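# Upright a gift box on its side, then open its lid

## Task

A closed gift box is resting on one of its sides on the table. Turn it so it stands on its bottom, then open it so the lid is at least roughly vertical or tipped back past vertical. Concealed magnets keep the lid's flap closed.

## Robot and tools

Robot: two UR-type six-joint arms, left_arm and right_arm. Each carries a 16-motor, four-digit hand (index, middle, ring, thumb). The right arm has a right hand and the left arm its mirror image. Base positions in the scene frame: left_arm (+0.021, +0.444, 0) m, right_arm (+0.034, -0.364, 0) m. A camera stand is fixed behind the arms.

Scene frame: origin at table-top height, halfway between the arms' nominal bases. +z points up, +x points out over the table, and left_arm sits on the +y side. Image left and right do not match these names. Reported hand positions (m), quaternions (wxyz) and velocities (m/s, rad/s) are all in this frame and may be off by a few cm.

Hand point frame (right hand; the left hand mirrors it, with +x toward its thumb): +z runs along the straightened fingers toward the tips, +y points out of the palm face, and +x runs across the palm away from the thumb. A rigid mast near the wrist on the palm side can strike objects. Fingertips have rubber caps.

Row layout, 48 numbers, each in [-1, 1], always all 48 even if one arm is idle:
1-6: left dx, dy, dz, rx, ry, rz
7-22: left hand motors
23-24: left current_limit, speed
25-30: right dx, dy, dz, rx, ry, rz
31-46: right hand motors
47-48: right current_limit, speed

Pose numbers are offsets, not poses. They are measured from the arm's Hand target at the start of the action or move, along that Hand target's own axes. 1.0 equals 0.6 m of translation or 180 degrees of rotation. rx, ry, rz together form one rotation vector. Every row in an action counts from the same start, so sending the same offset again moves the arm further. All six zeros re-command the current Hand target. Each control step clips commanded orientation to within 32 degrees of the measured one.

Hand motor order in each block: index_mcp, index_abd, index_pip, index_dip, middle_mcp, middle_abd, middle_pip, middle_dip, ring_mcp, ring_abd, ring_pip, ring_dip, thumb_cmc, thumb_axl, thumb_mcp, thumb_ipl. These are absolute goal angles scaled between the joint stops, not offsets. A 0 is a real goal. To leave a hand unchanged, copy back its hand_goal, hand_current_limit and hand_speed. Toward -1, _mcp/_pip/_dip curl the finger toward the palm; the straight values are +0.75, +0.58 and +0.70, and _abd is straight at 0. thumb_cmc at -1 swings the thumb across in front of the palm (straight +0.71). thumb_axl rolls the thumb (straight +0.68). thumb_mcp and thumb_ipl bend it (straight +0.23 and +0.17). current_limit maps -1..+1 to 0..550 mA, with a floor of 11 mA; it starts at +0.4. speed sets joint speed as (speed+1)/2 of 8.5 rad/s; it starts at -0.6. Both stay in effect until changed.

Tools:
- execute_actions(actions, cameras): a list of actions. Each action has up to 15 rows, one per 1/30 s step; if there are fewer, the last row is held for the rest. An empty list returns state plus images. cameras: a list of names, ["all"], or [].
- move(target, speed, blend, stop_force, zero, blocking, cameras): straight-line hand paths. target is a single 48-number row or a list of up to 15 rows, all offsets from the same Hand targets. speed is in m/s, 0.002 to 3.6, default 0.25; rotation may go up to twice that in rad/s. blend is a corner radius in m (0 means stop at each point). stop_force is in N, 3 to 120; it ends an arm's path when it meets resistance. Leave it out when moving away from a contact, and don't trust it while the hand rotates. zero (default true) re-zeroes the force sensor before the move. blocking=false returns after 0.5 s and cannot be combined with stop_force. The total move is capped at 10 s. The result adds a move: line with an ending word (done, off_target, moving, held, fault) and a limits note (paced = pose was clipped, held = steps were blocked).
- wait(seconds 0-10), stop(), zoom_image(camera, region [x0,y0,x1,y1], at most 504x504 px), zero_wrist_force(arm), read_manual(section), finished_scene(scene).

Cameras: cam_head_left, cam_head_right, cam_left_wrist, cam_right_wrist, each 896x504.

Results: Hand target is the last commanded pose, and the next offsets count from it. The hand can settle short of it; resend the gap as an offset. hand_goal holds the written goals. hand_measured gives actual angles on the same scale. hand_current_ma is positive when pushing toward -1. hand_state is one of moving, goal, blocked or overload. Wrist force and torque are given in the hand point's own axes, as the push from the surface into the arm; a third line shows the peak since the last reading. Joint torques include the arm's own weight.

Things to avoid:
- Force above about 150 N on any part of an arm, or contact torque reaching 138 N m on the large joints or 25.7 N m on the wrists. Either one stops the arm for 10 s.
- Targets even slightly beyond a firm contact.
- Fast impacts.
- Arms pressing or hitting each other.
- Paths that pass near an arm's own base.
- Hand motors drawing 495 mA or more for 5 s; the motor shuts off for 10 s.
- Motors overheating: a warning appears at 70 °C and the brakes lock at 85 °C.
- Dropping the box, letting go while it is moving, or letting it leave the table.

Finish only when the box sits upright with the lid open and stays that way without the robot holding it.

Each tool is called after ">>>" in YAML: its name, and indented under it one key for each argument.

## Session

>>> execute_actions:
  actions: []

Scene clock: 0.00 s.
left_arm: end_effector_position=(+0.4275, +0.5289, +0.2300) hand_goal=(+0.754, +0.000, +0.576, +0.696, +0.754, +0.000, +0.576, +0.696, +0.754, +0.000, +0.576, +0.696, +0.714, +0.678, +0.226, +0.168) hand_measured=(+0.754, +0.000, +0.576, +0.696, +0.754, +0.000, +0.576, +0.696, +0.754, +0.000, +0.576, +0.696, +0.714, +0.678, +0.226, +0.168) hand_current_ma=(+0, +0, +0, +0, +0, +0, +0, +0, +0, +0, +0, +0, +0, +0, +0, +0) hand_state=(goal, goal, goal, goal, goal, goal, goal, goal, goal, goal, goal, goal, goal, goal, goal, goal) hand_current_limit=0.40 hand_speed=-0.60 end_effector_quat_wxyz=(+0.000, +0.001, +1.000, +0.000) | right_arm: end_effector_position=(+0.4442, -0.4297, +0.2300) hand_goal=(+0.754, +0.000, +0.576, +0.696, +0.754, +0.000, +0.576, +0.696, +0.754, +0.000, +0.576, +0.696, +0.714, +0.678, +0.226, +0.168) hand_measured=(+0.754, +0.000, +0.576, +0.696, +0.754, +0.000, +0.576, +0.696, +0.754, +0.000, +0.576, +0.696, +0.714, +0.678, +0.226, +0.168) hand_current_ma=(+0, +0, +0, +0, +0, +0, +0, +0, +0, +0, +0, +0, +0, +0, +0, +0) hand_state=(goal, goal, goal, goal, goal, goal, goal, goal, goal, goal, goal, goal, goal, goal, goal, goal) hand_current_limit=0.40 hand_speed=-0.60 end_effector_quat_wxyz=(+0.000, +1.000, +0.023, +0.000)
Joint positions: left_arm=[3.458 -1.419 -2.042 -1.252 1.571 -1.255] | right_arm=[-0.316 -1.723 2.042 -1.89 -1.571 1.255]
Joint velocities: within noise
Joint torques (N m): no reading
Motor temperatures (°C): left_arm=[25 29 24 32 37 31] | right_arm=[28 30 28 30 31 31]
Wrist force (N): no reading
Wrist torque (N m): no reading
Wrist force, peak (N): no reading
Hand target: left_arm +0.4275, +0.5289, +0.2300; +0.000, +0.001, +1.000, +0.000 | right_arm +0.4442, -0.4297, +0.2300; +0.000, +1.000, +0.023, +0.000

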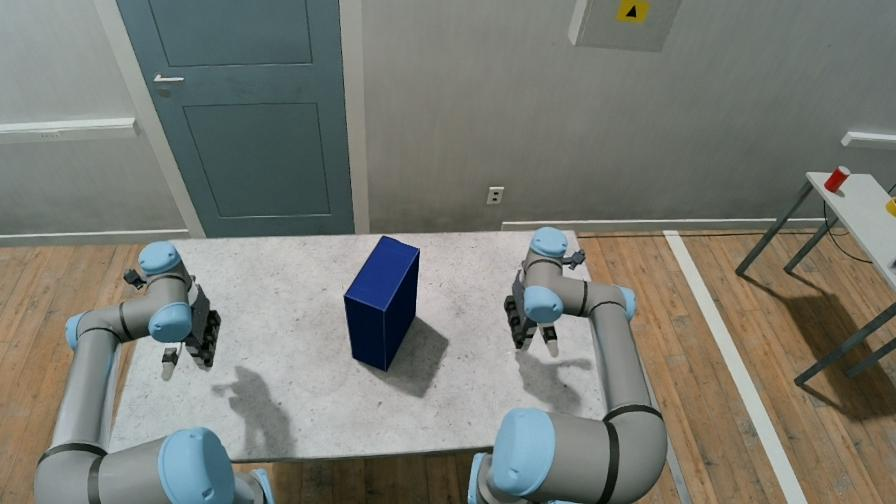

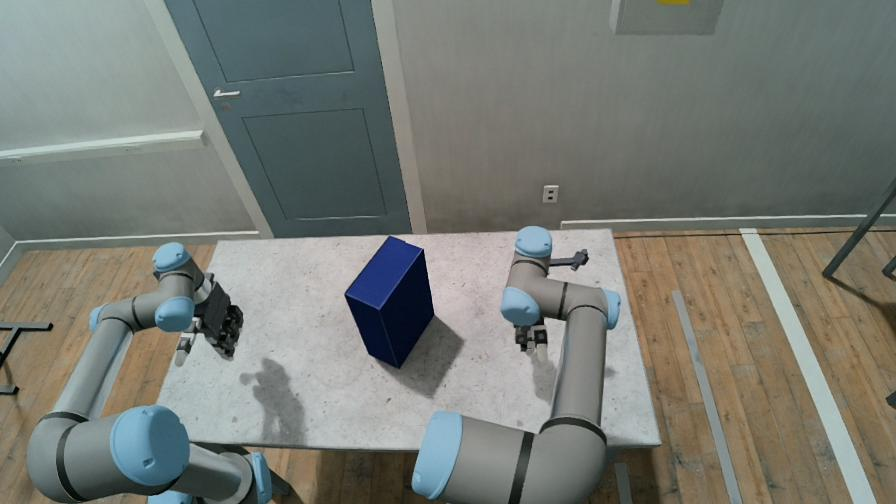

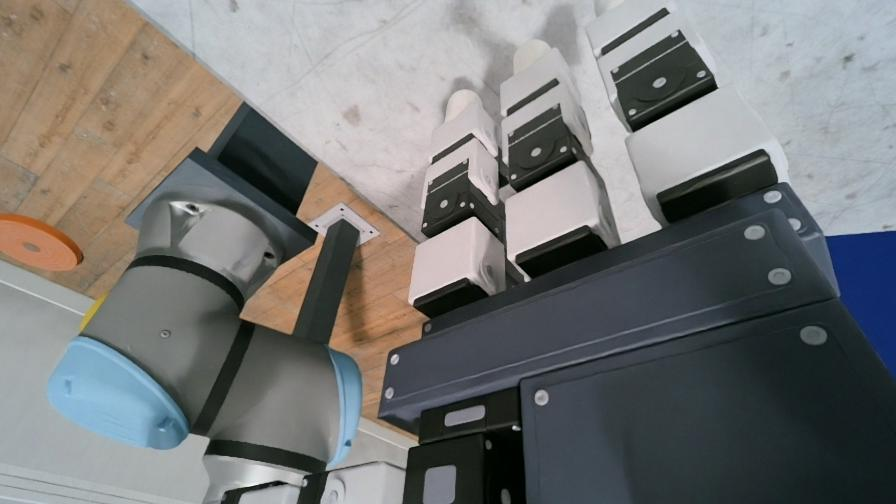

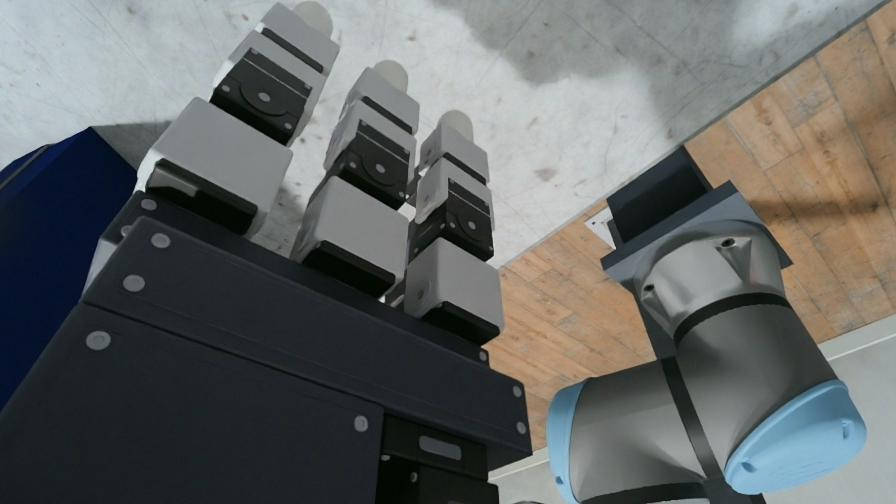

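>>> zoom_image:
  camera: "cam_head_left"
  region: [320, 210, 480, 390]

>>> zoom_image:
  camera: "cam_head_right"
  region: [320, 210, 480, 390]

>>> zoom_image:
  camera: "cam_right_wrist"
  region: [0, 100, 160, 420]

>>> zoom_image:
  camera: "cam_left_wrist"
  region: [720, 200, 896, 420]

Scaled by 2.800 from the camera's 896x504 image, which has a finer 1280x720 frame.

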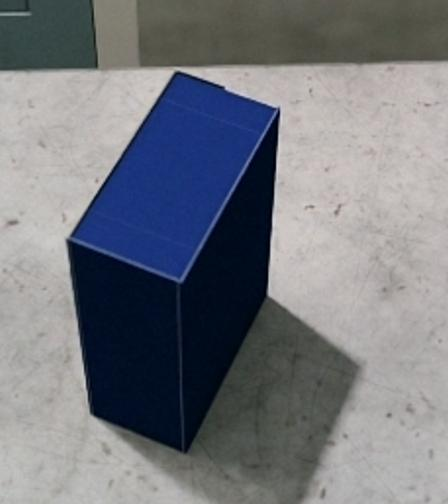

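Scaled by 2.800 from the camera's 896x504 image, which has a finer 1280x720 frame.

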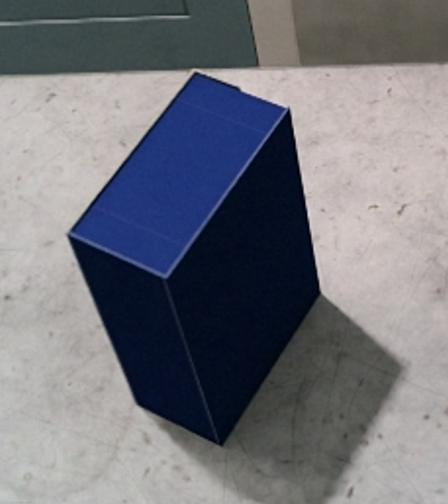

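Scaled by 1.575 from the camera's 896x504 image, which has a finer 1280x720 frame.

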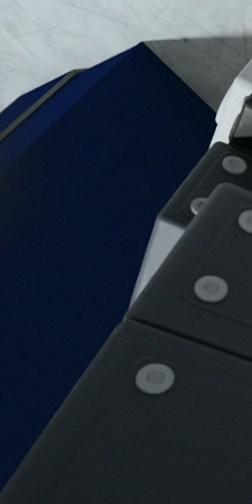

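Scaled by 2.291 from the camera's 896x504 image, which has a finer 1280x720 frame.

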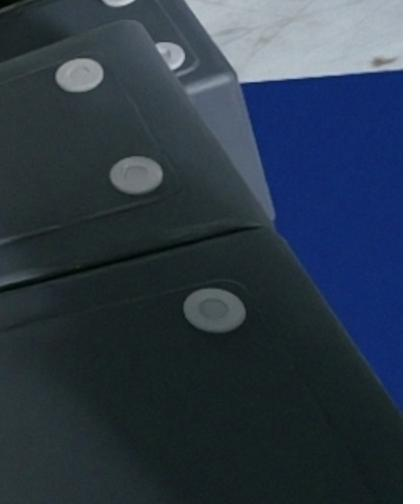

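>>> move:
  target: [0,0,-0.3,0,0,-0.25,0.754,0,0.576,0.696,0.754,0,0.576,0.696,0.754,0,0.576,0.696,0.714,0.678,0.226,0.168,0.4,-0.6,0,0,-0.3,0,0,0.25,0.754,0,0.576,0.696,0.754,0,0.576,0.696,0.754,0,0.576,0.696,0.714,0.678,0.226,0.168,0.4,-0.6]
  cameras: ["all"]

Scene clock: 39.33 s.
left_arm: end_effector_position=(+0.4275, +0.5289, +0.4099) hand_goal=(+0.754, +0.000, +0.576, +0.696, +0.754, +0.000, +0.576, +0.696, +0.754, +0.000, +0.576, +0.696, +0.714, +0.678, +0.226, +0.168) hand_measured=(+0.754, +0.000, +0.576, +0.696, +0.754, +0.000, +0.576, +0.696, +0.754, +0.000, +0.576, +0.696, +0.714, +0.678, +0.224, +0.168) hand_current_ma=(-1, +0, +1, +0, -1, +0, +1, +0, -1, +0, +1, +0, +0, -1, -4, +0) hand_state=(goal, goal, goal, goal, goal, goal, goal, goal, goal, goal, goal, goal, goal, goal, goal, goal) hand_current_limit=0.40 hand_speed=-0.60 end_effector_quat_wxyz=(+0.000, -0.382, +0.924, +0.000) | right_arm: end_effector_position=(+0.4441, -0.4297, +0.4099) hand_goal=(+0.754, +0.000, +0.576, +0.696, +0.754, +0.000, +0.576, +0.696, +0.754, +0.000, +0.576, +0.696, +0.714, +0.678, +0.226, +0.168) hand_measured=(+0.754, +0.000, +0.576, +0.696, +0.754, +0.000, +0.576, +0.696, +0.754, +0.000, +0.576, +0.696, +0.714, +0.678, +0.224, +0.168) hand_current_ma=(-1, +0, +1, +0, -1, +0, +1, +0, -1, +0, +1, +0, +0, -1, -4, +0) hand_state=(goal, goal, goal, goal, goal, goal, goal, goal, goal, goal, goal, goal, goal, goal, goal, goal) hand_current_limit=0.40 hand_speed=-0.60 end_effector_quat_wxyz=(+0.000, +0.933, -0.361, +0.000)
Joint positions: left_arm=[3.505 -1.517 -1.49 -1.705 1.571 -1.992] | right_arm=[-0.364 -1.625 1.49 -1.436 -1.571 1.992]
Joint torques (N m): left_arm=[7.59 9.57 31.35 0.48 1.88 -0.98] | right_arm=[-6.11 -6.33 -34.98 -0.52 -3.01 2.27]
Wrist force (N): left_arm=[-0.2 0.2 -0.4] | right_arm=[-0.2 -0.3 -0.1]
Wrist torque (N m): left_arm=[0.06 0.02 0.07] | right_arm=[-0.06 0.02 -0.05]
Wrist force, peak (N): left_arm=[-0.3 0.4 -0.6] | right_arm=[0.4 -0.2 -0.8]
Hand target: left_arm +0.4275, +0.5289, +0.4100; +0.000, -0.382, +0.924, +0.000 | right_arm +0.4442, -0.4297, +0.4100; +0.000, +0.933, -0.361, +0.000
Off the commanded pose: left_arm 0.000 m, 0 deg | right_arm 0.000 m, 0 deg.
move: done

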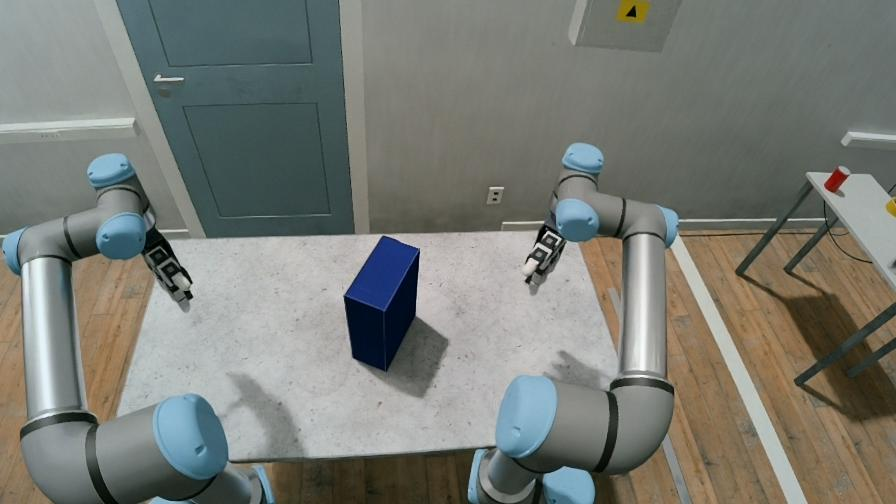

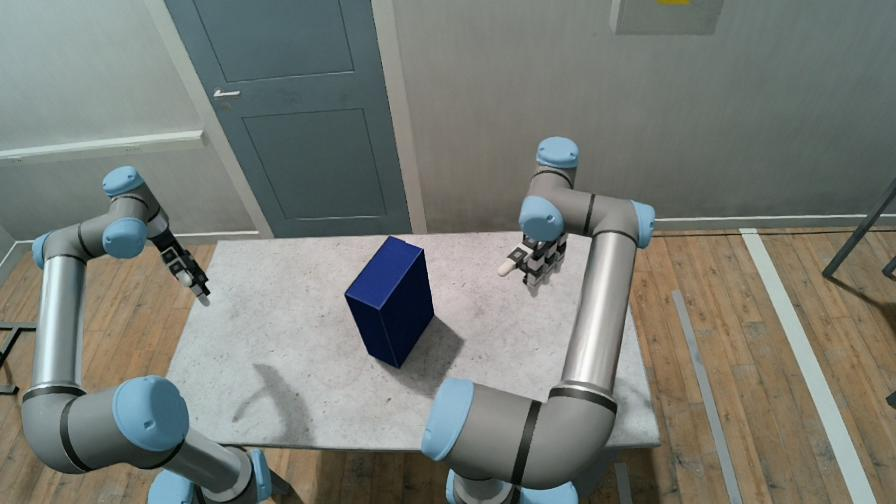

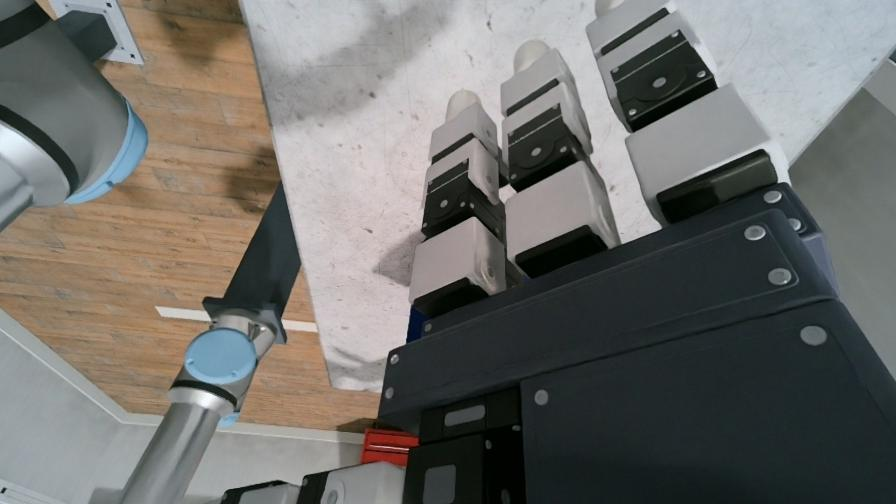

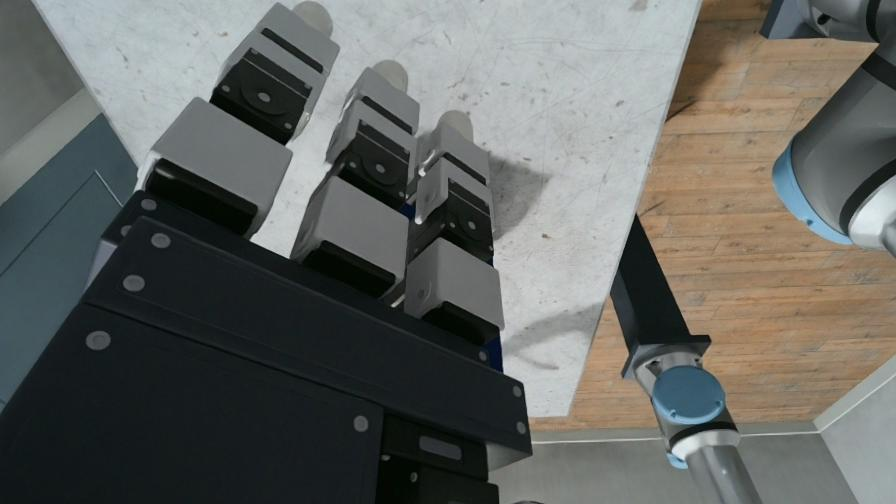

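>>> move:
  target: [0,0,0,0.127,0.056,-0.167,0.754,0,0.576,0.696,0.754,0,0.576,0.696,0.754,0,0.576,0.696,0.714,0.678,0.226,0.168,0.4,-0.6,0,0,0,0.127,-0.056,0.167,0.754,0,0.576,0.696,0.754,0,0.576,0.696,0.754,0,0.576,0.696,0.714,0.678,0.226,0.168,0.4,-0.6]
  cameras: ["cam_left_wrist","cam_right_wrist"]

Scene clock: 67.23 s.
left_arm: end_effector_position=(+0.4275, +0.5289, +0.4100) hand_goal=(+0.754, +0.000, +0.576, +0.696, +0.754, +0.000, +0.576, +0.696, +0.754, +0.000, +0.576, +0.696, +0.714, +0.678, +0.226, +0.168) hand_measured=(+0.752, +0.000, +0.576, +0.696, +0.752, +0.000, +0.576, +0.696, +0.752, +0.000, +0.576, +0.696, +0.714, +0.678, +0.224, +0.168) hand_current_ma=(-2, +0, +1, +0, -2, +0, +1, +0, -3, +0, +1, +0, +0, -1, -4, +0) hand_state=(goal, goal, goal, goal, goal, goal, goal, goal, goal, goal, goal, goal, goal, goal, goal, goal) hand_current_limit=0.40 hand_speed=-0.60 end_effector_quat_wxyz=(-0.005, -0.598, +0.773, -0.214) | right_arm: end_effector_position=(+0.4442, -0.4297, +0.4100) hand_goal=(+0.754, +0.000, +0.576, +0.696, +0.754, +0.000, +0.576, +0.696, +0.754, +0.000, +0.576, +0.696, +0.714, +0.678, +0.226, +0.168) hand_measured=(+0.752, +0.000, +0.576, +0.696, +0.752, +0.000, +0.576, +0.696, +0.752, +0.000, +0.576, +0.696, +0.714, +0.678, +0.224, +0.168) hand_current_ma=(-3, +0, +1, +0, -3, +0, +1, +0, -3, +0, +1, +0, +0, -1, -4, +0) hand_state=(goal, goal, goal, goal, goal, goal, goal, goal, goal, goal, goal, goal, goal, goal, goal, goal) hand_current_limit=0.40 hand_speed=-0.60 end_effector_quat_wxyz=(-0.213, +0.786, -0.580, -0.010)
Joint positions: left_arm=[3.798 -1.472 -1.527 -1.723 1.14 -2.23] | right_arm=[-0.657 -1.67 1.527 -1.419 -1.14 2.23]
Joint torques (N m): left_arm=[6.62 32.76 11.14 4.71 -2.45 -1.18] | right_arm=[-5.95 -29.79 -15.3 -4.07 3.81 2.31]
Wrist force (N): left_arm=[0.1 0.4 0.0] | right_arm=[0.5 0.4 -0.8]
Wrist torque (N m): left_arm=[0.06 -0.05 0.10] | right_arm=[0.03 0.07 0.02]
Wrist force, peak (N): left_arm=[-0.2 0.8 0.0] | right_arm=[1.0 0.5 -1.0]
Hand target: left_arm +0.4275, +0.5289, +0.4100; -0.005, -0.598, +0.773, -0.214 | right_arm +0.4442, -0.4297, +0.4100; -0.214, +0.786, -0.580, -0.010
Off the commanded pose: left_arm 0.000 m, 0 deg | right_arm 0.000 m, 0 deg.
move: done
Images, in order (width x height): cam_left_wrist 896x504, cam_right_wrist 896x504.

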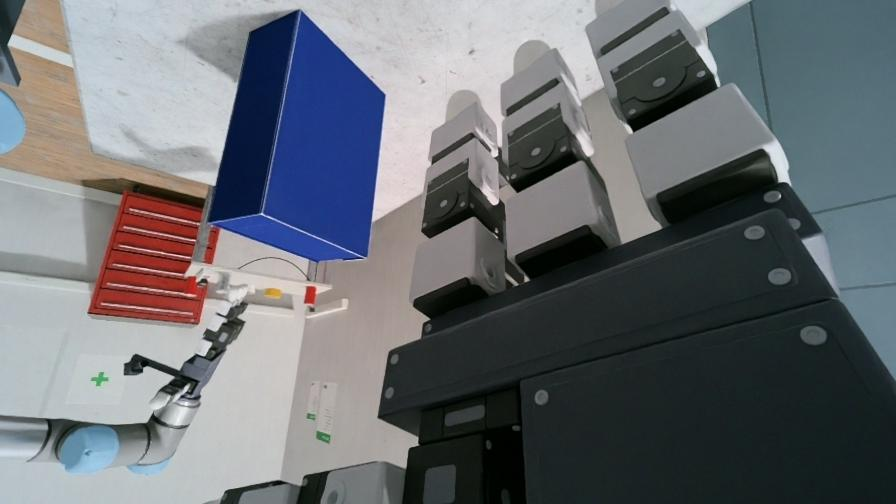

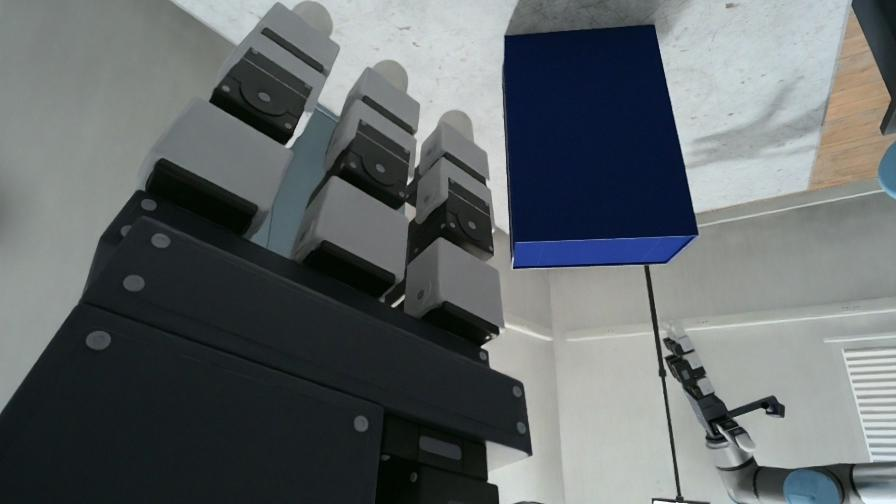

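>>> zoom_image:
  camera: "cam_left_wrist"
  region: [200, 0, 400, 270]

>>> zoom_image:
  camera: "cam_right_wrist"
  region: [480, 10, 720, 280]

Scaled by 1.867 from the camera's 896x504 image, which has a finer 1280x720 frame.

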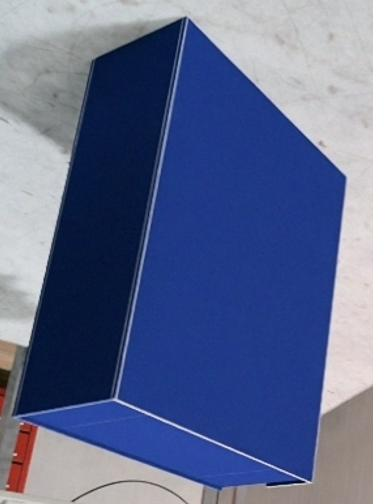

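Scaled by 1.867 from the camera's 896x504 image, which has a finer 1280x720 frame.

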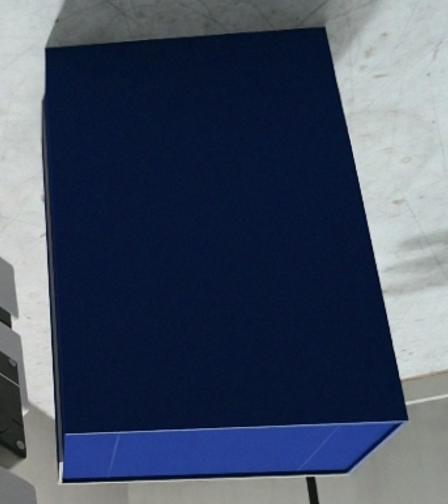

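>>> move:
  target: [0.2137,-0.4092,0.3922,0.0287,0.2433,0.4999,0.754,0,0.576,0.696,0.754,0,0.576,0.696,0.754,0,0.576,0.696,0.714,0.678,0.226,0.168,0.4,-0.6,-0.3032,-0.1107,0.14,-0.0715,-0.1268,0.7443,0.754,0,0.576,0.696,0.754,0,0.576,0.696,0.754,0,0.576,0.696,0.714,0.678,0.226,0.168,0.4,-0.6]
  cameras: ["all"]

Scene clock: 312.50 s.
left_arm: end_effector_position=(+0.6766, +0.2841, +0.3096) hand_goal=(+0.754, +0.000, +0.576, +0.696, +0.754, +0.000, +0.576, +0.696, +0.754, +0.000, +0.576, +0.696, +0.714, +0.678, +0.226, +0.168) hand_measured=(+0.748, +0.000, +0.576, +0.696, +0.748, +0.000, +0.576, +0.696, +0.748, +0.000, +0.576, +0.696, +0.710, +0.678, +0.224, +0.168) hand_current_ma=(-9, +0, +1, +0, -9, +0, +1, +0, -11, +0, +1, +0, -7, -1, -4, +0) hand_state=(goal, goal, goal, goal, goal, goal, goal, goal, goal, goal, goal, goal, goal, goal, goal, goal) hand_current_limit=0.40 hand_speed=-0.60 end_effector_quat_wxyz=(-0.091, +0.220, +0.897, -0.372) | right_arm: end_effector_position=(+0.4651, -0.2197, +0.4031) hand_goal=(+0.754, +0.000, +0.576, +0.696, +0.754, +0.000, +0.576, +0.696, +0.754, +0.000, +0.576, +0.696, +0.714, +0.678, +0.226, +0.168) hand_measured=(+0.758, +0.000, +0.576, +0.696, +0.758, +0.000, +0.576, +0.696, +0.758, +0.000, +0.576, +0.696, +0.718, +0.678, +0.224, +0.168) hand_current_ma=(+7, +0, +1, +0, +6, +0, +1, +0, +6, +0, +1, +0, +8, -1, -4, +0) hand_state=(goal, goal, goal, goal, goal, goal, goal, goal, goal, goal, goal, goal, goal, goal, goal, goal) hand_current_limit=0.40 hand_speed=-0.60 end_effector_quat_wxyz=(+0.091, +0.220, +0.897, +0.371)
Joint positions: left_arm=[3.217 -2.171 -0.803 -2.223 0.926 -0.851] | right_arm=[-0.628 -2.089 2.131 -1.514 -0.791 4.572]
Joint torques (N m): left_arm=[-6.46 37.77 30.72 -0.69 0.58 1.48] | right_arm=[6.62 -13.64 -15.38 -4.08 3.03 2]
Wrist force (N): left_arm=[-0.4 -0.4 -0.3] | right_arm=[-0.8 -0.3 -0.4]
Wrist torque (N m): left_arm=[-0.06 0.02 -0.04] | right_arm=[0.15 0.18 -0.05]
Wrist force, peak (N): left_arm=[-0.1 0.9 0.0] | right_arm=[0.8 0.5 -1.2]
Hand target: left_arm +0.6766, +0.2841, +0.3096; -0.091, +0.220, +0.897, -0.372 | right_arm +0.4651, -0.2197, +0.4031; +0.091, +0.221, +0.897, +0.371
Off the commanded pose: left_arm 0.000 m, 0 deg | right_arm 0.000 m, 0 deg.
move: done

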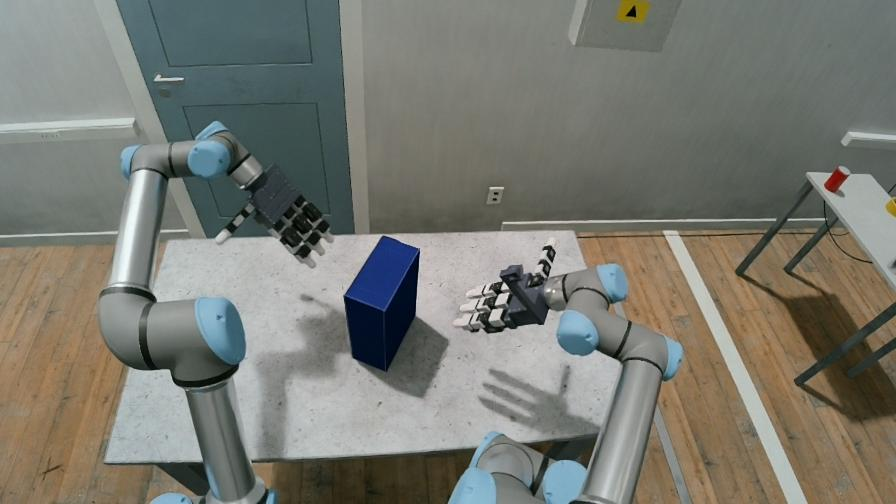

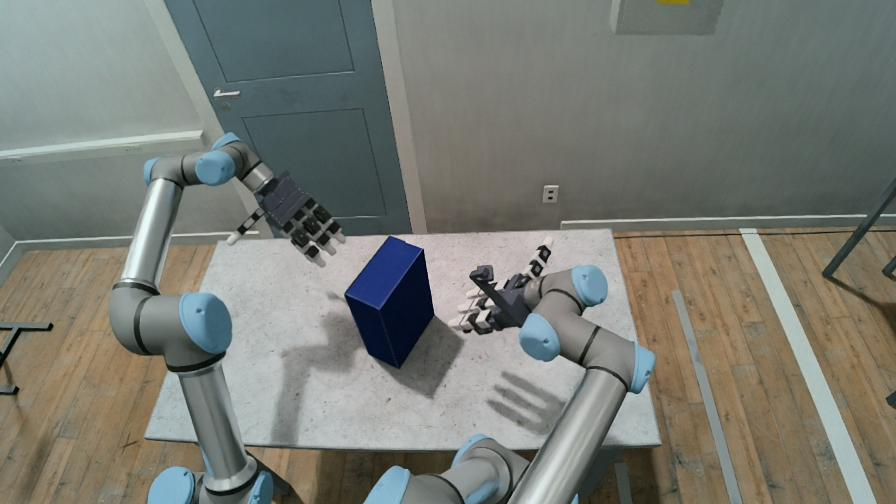

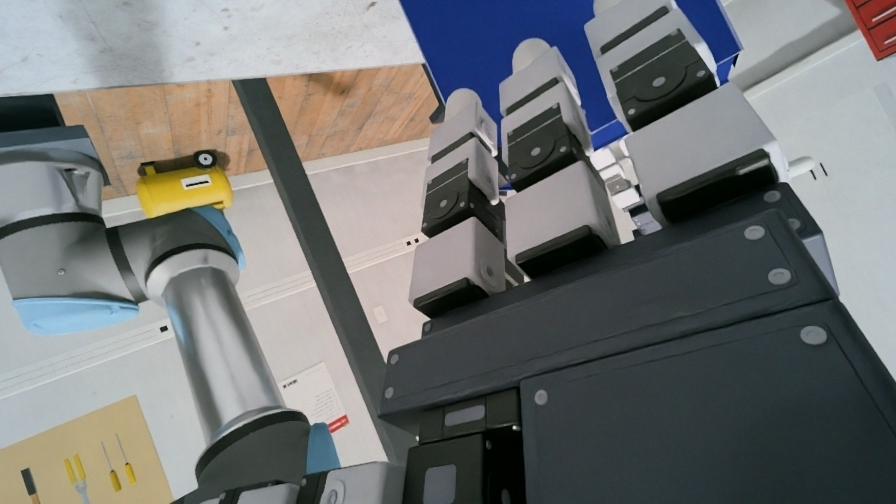

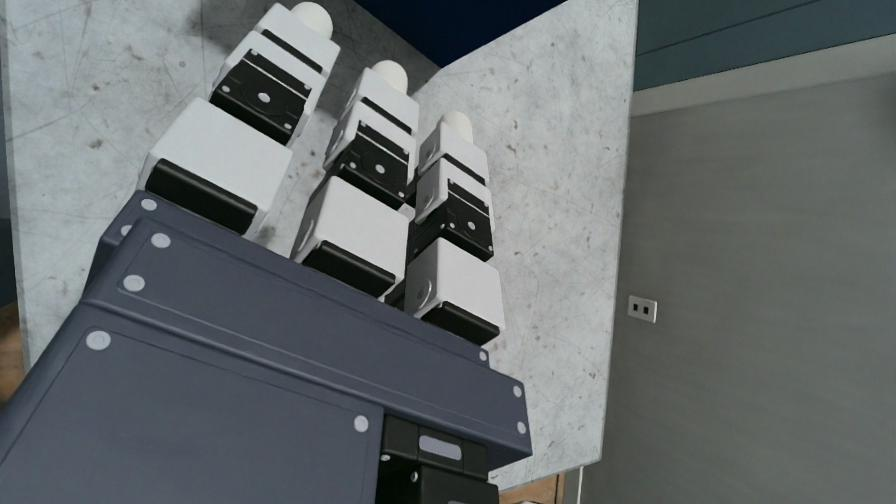

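>>> move:
  target: [0,-0.1237,0.1237,0,0,0,0.754,0,0.576,0.696,0.754,0,0.576,0.696,0.754,0,0.576,0.696,0.714,0.678,0.226,0.168,0.4,-0.6,0,0.1237,0.1237,0,0,0,0.754,0,0.576,0.696,0.754,0,0.576,0.696,0.754,0,0.576,0.696,0.714,0.678,0.226,0.168,0.4,-0.6]
  speed: 0.12
  cameras: ["all"]

>>> zoom_image:
  camera: "cam_head_left"
  region: [280, 200, 520, 390]

>>> zoom_image:
  camera: "cam_head_right"
  region: [280, 200, 520, 390]

Scene clock: 327.97 s.
left_arm: end_effector_position=(+0.6281, +0.1911, +0.3096) hand_goal=(+0.754, +0.000, +0.576, +0.696, +0.754, +0.000, +0.576, +0.696, +0.754, +0.000, +0.576, +0.696, +0.714, +0.678, +0.226, +0.168) hand_measured=(+0.748, +0.000, +0.576, +0.696, +0.748, +0.000, +0.576, +0.696, +0.748, +0.000, +0.576, +0.696, +0.710, +0.678, +0.224, +0.168) hand_current_ma=(-10, +0, +1, +0, -10, +0, +1, +0, -13, +0, +1, +0, -8, -1, -4, +0) hand_state=(goal, goal, goal, goal, goal, goal, goal, goal, goal, goal, goal, goal, goal, goal, goal, goal) hand_current_limit=0.40 hand_speed=-0.60 end_effector_quat_wxyz=(-0.091, +0.220, +0.897, -0.372) | right_arm: end_effector_position=(+0.5138, -0.1268, +0.4030) hand_goal=(+0.754, +0.000, +0.576, +0.696, +0.754, +0.000, +0.576, +0.696, +0.754, +0.000, +0.576, +0.696, +0.714, +0.678, +0.226, +0.168) hand_measured=(+0.758, +0.000, +0.576, +0.696, +0.758, +0.000, +0.576, +0.696, +0.758, +0.000, +0.576, +0.696, +0.718, +0.678, +0.224, +0.168) hand_current_ma=(+8, +0, +1, +0, +7, +0, +1, +0, +7, +0, +1, +0, +9, -1, -4, +0) hand_state=(goal, goal, goal, goal, goal, goal, goal, goal, goal, goal, goal, goal, goal, goal, goal, goal) hand_current_limit=0.40 hand_speed=-0.60 end_effector_quat_wxyz=(+0.091, +0.221, +0.897, +0.371)
Joint positions: left_arm=[3.084 -2.062 -0.997 -2.043 0.87 -1.004] | right_arm=[-0.286 -1.924 2.127 -2.01 -0.815 5.049]
Joint torques (N m): left_arm=[-7.17 61.84 9.89 3.9 -2.56 -1.26] | right_arm=[6.89 4.74 -35.92 -4.56 -1.63 2.22]
Wrist force (N): left_arm=[-0.2 0.2 -0.5] | right_arm=[-0.7 -1.0 -0.3]
Wrist torque (N m): left_arm=[0.03 0.01 0.14] | right_arm=[0.11 0.20 -0.02]
Wrist force, peak (N): left_arm=[-0.5 -0.1 -0.8] | right_arm=[-0.9 -0.9 -1.0]
Hand target: left_arm +0.6280, +0.1911, +0.3096; -0.091, +0.220, +0.897, -0.372 | right_arm +0.5138, -0.1267, +0.4030; +0.091, +0.221, +0.897, +0.371
Off the commanded pose: left_arm 0.000 m, 0 deg | right_arm 0.000 m, 0 deg.
move: done

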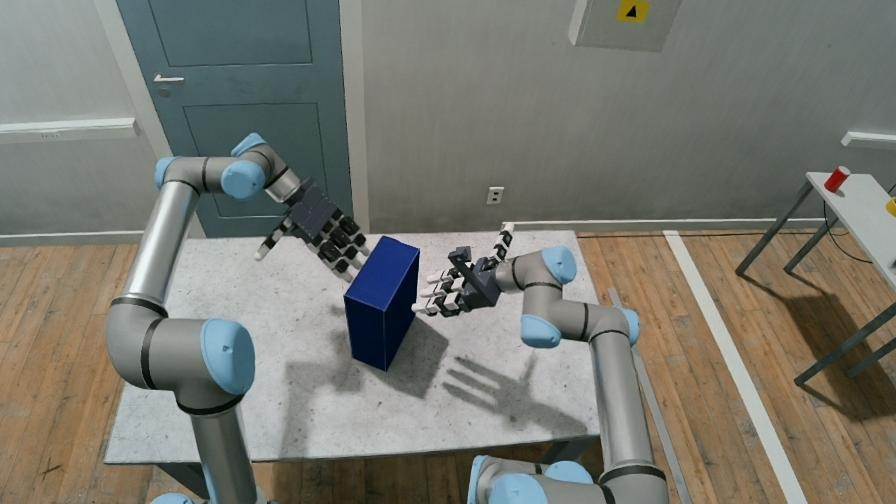

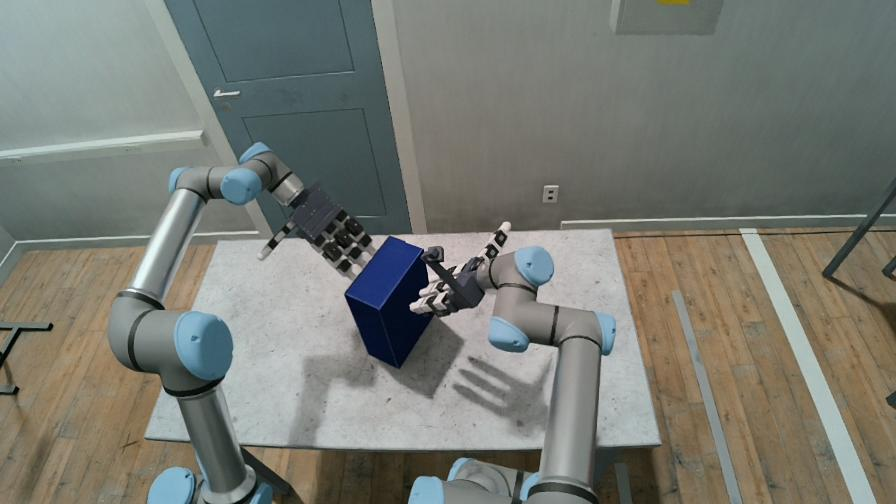

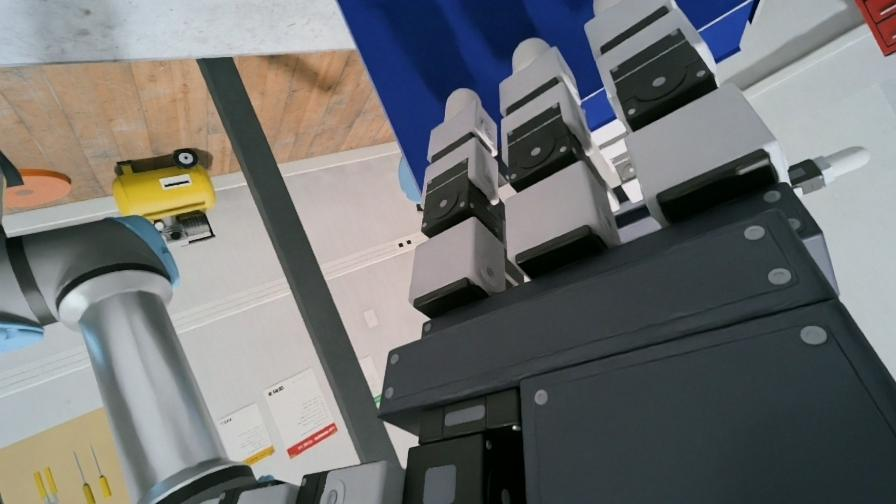

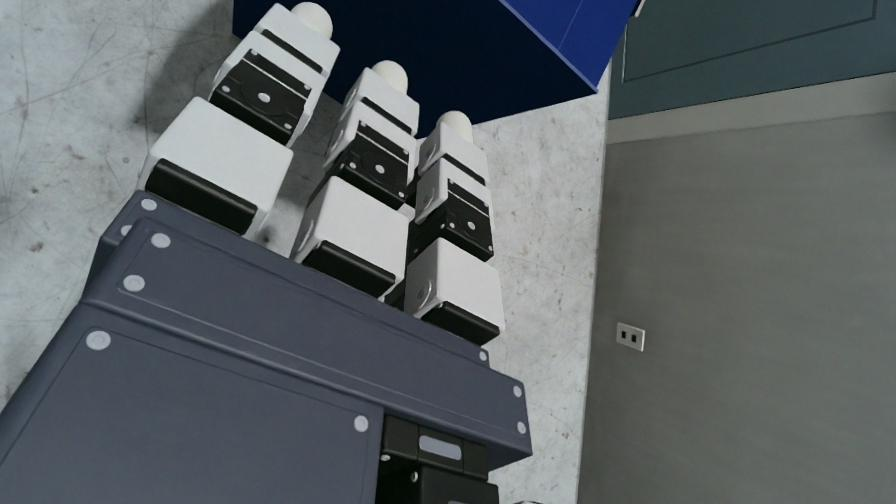

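Scaled by 2.100 from the camera's 896x504 image, which has a finer 1280x720 frame.

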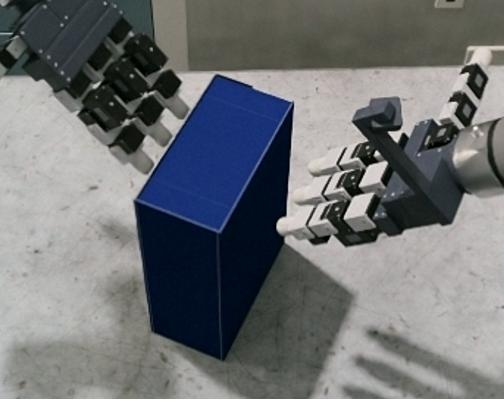

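Scaled by 2.100 from the camera's 896x504 image, which has a finer 1280x720 frame.

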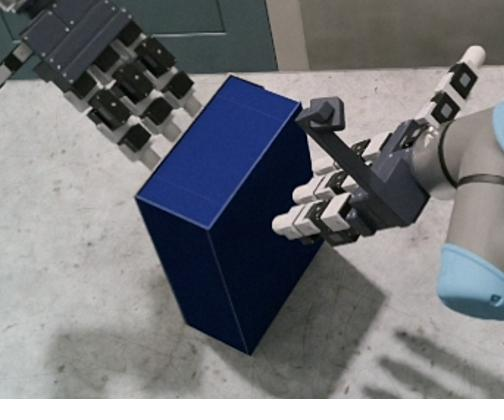

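>>> move:
  target:
    - [0,-0.1085,0.0683,0,0,0,0.754,0,0.576,0.696,0.754,0,0.576,0.696,0.754,0,0.576,0.696,0.714,0.678,0.226,0.168,0.4,-0.6,0,-0.056,-0.0265,0,0,0,0.754,0,0.576,0.696,0.754,0,0.576,0.696,0.754,0,0.576,0.696,0.714,0.678,0.226,0.168,0.4,-0.6]
    - [0,-0.188,0.1385,0,0,0,0.754,0,0.576,0.696,0.754,0,0.576,0.696,0.754,0,0.576,0.696,0.714,0.678,0.226,0.168,0.4,-0.6,0,-0.145,-0.0602,0,0,0,0.754,0,0.576,0.696,0.754,0,0.576,0.696,0.754,0,0.576,0.696,0.714,0.678,0.226,0.168,0.4,-0.6]
  speed: 0.05
  blend: [0.01,0]
  cameras: ["cam_head_left","cam_head_right","cam_right_wrist"]

>>> zoom_image:
  camera: "cam_head_left"
  region: [280, 200, 520, 390]

>>> zoom_image:
  camera: "cam_head_right"
  region: [280, 200, 520, 390]

Scene clock: 363.43 s.
left_arm: end_effector_position=(+0.5639, +0.0683, +0.3305) hand_goal=(+0.754, +0.000, +0.576, +0.696, +0.754, +0.000, +0.576, +0.696, +0.754, +0.000, +0.576, +0.696, +0.714, +0.678, +0.226, +0.168) hand_measured=(+0.748, +0.000, +0.576, +0.696, +0.748, +0.000, +0.576, +0.696, +0.744, +0.000, +0.574, +0.696, +0.710, +0.678, +0.224, +0.168) hand_current_ma=(-10, +0, +1, +0, -13, +0, +0, +0, -21, +0, -1, +0, -8, -1, -4, +0) hand_state=(goal, goal, goal, goal, goal, goal, goal, goal, goal, goal, goal, goal, goal, goal, goal, goal) hand_current_limit=0.40 hand_speed=-0.60 end_effector_quat_wxyz=(-0.091, +0.220, +0.897, -0.372) | right_arm: end_effector_position=(+0.4734, -0.2038, +0.3671) hand_goal=(+0.754, +0.000, +0.576, +0.696, +0.754, +0.000, +0.576, +0.696, +0.754, +0.000, +0.576, +0.696, +0.714, +0.678, +0.226, +0.168) hand_measured=(+0.762, +0.000, +0.578, +0.696, +0.762, +0.000, +0.578, +0.696, +0.764, +0.000, +0.578, +0.696, +0.718, +0.678, +0.224, +0.168) hand_current_ma=(+18, +0, +2, +0, +20, +0, +4, +0, +23, +0, +5, +1, +9, -1, -4, +0) hand_state=(goal, goal, goal, goal, goal, goal, goal, goal, goal, goal, goal, goal, goal, goal, goal, goal) hand_current_limit=0.40 hand_speed=-0.60 end_effector_quat_wxyz=(+0.091, +0.221, +0.897, +0.371)
Joint positions: left_arm=[2.889 -1.999 -1.077 -1.859 0.811 -1.254] | right_arm=[-0.565 -2.058 2.224 -1.702 -0.787 4.661]
Joint torques (N m): left_arm=[-5.59 57.86 10.32 4.48 -2.95 -1.35] | right_arm=[-4.96 -14.64 -15.82 -0.59 -1.29 -1.84]
Wrist force (N): left_arm=[-0.3 0.2 -0.3] | right_arm=[-1.1 -1.3 0.3]
Wrist torque (N m): left_arm=[0.01 0.05 0.14] | right_arm=[0.11 0.15 0.16]
Wrist force, peak (N): left_arm=[-0.4 -0.1 -2.2] | right_arm=[-0.9 -0.8 -1.9]
Hand target: left_arm +0.5639, +0.0683, +0.3305; -0.091, +0.220, +0.897, -0.372 | right_arm +0.4734, -0.2039, +0.3671; +0.091, +0.221, +0.897, +0.371
Off the commanded pose: left_arm 0.000 m, 0 deg | right_arm 0.000 m, 0 deg.
move: done
Images, in order (width x height): cam_head_left 896x504, cam_head_right 896x504, cam_right_wrist 896x504.

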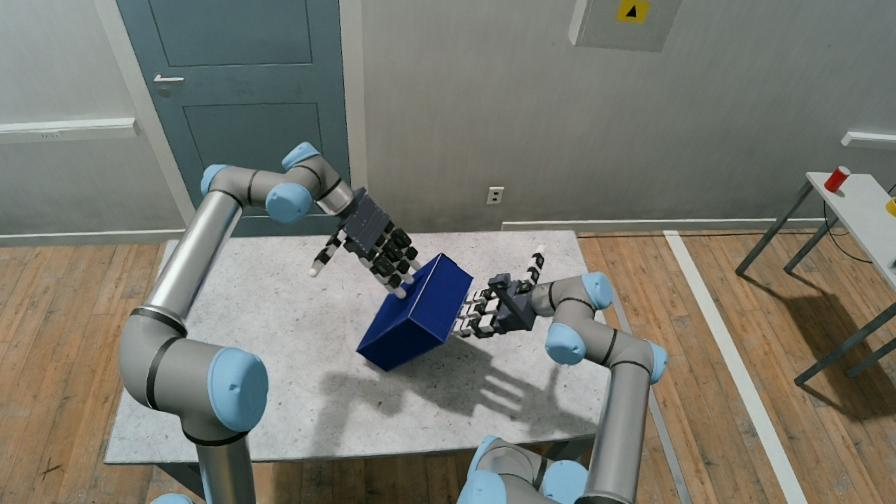

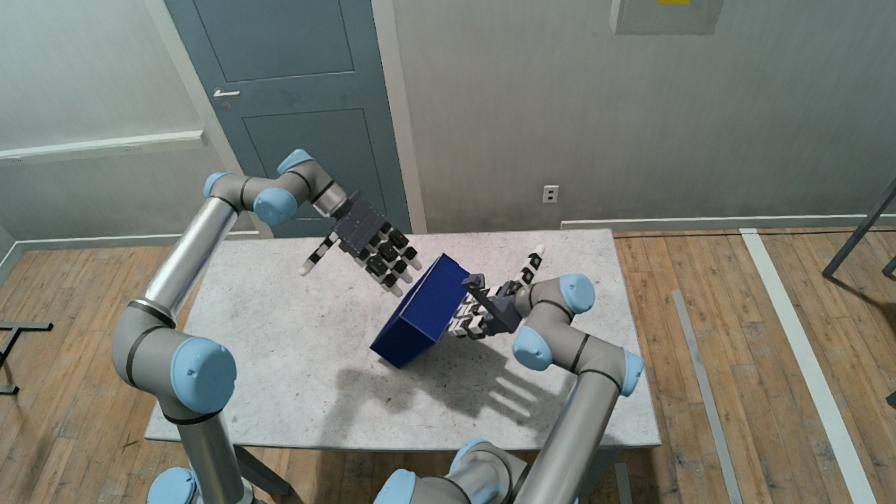

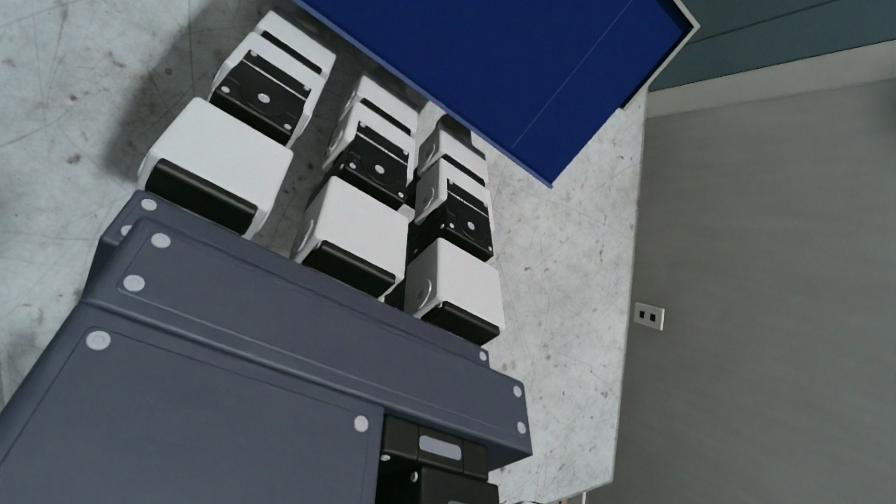

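Scaled by 2.100 from the camera's 896x504 image, which has a finer 1280x720 frame.

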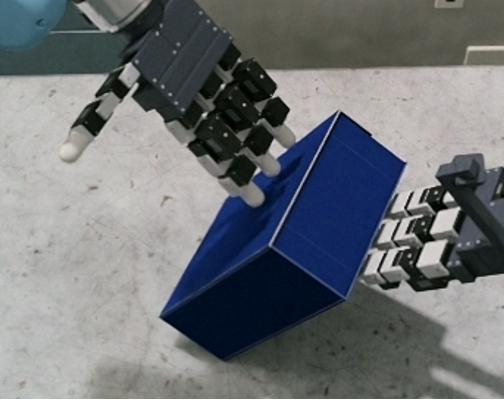

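Scaled by 2.100 from the camera's 896x504 image, which has a finer 1280x720 frame.

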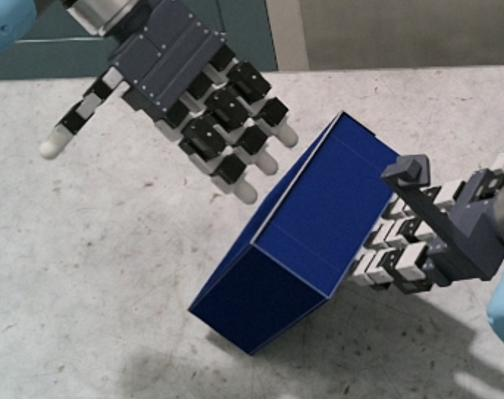

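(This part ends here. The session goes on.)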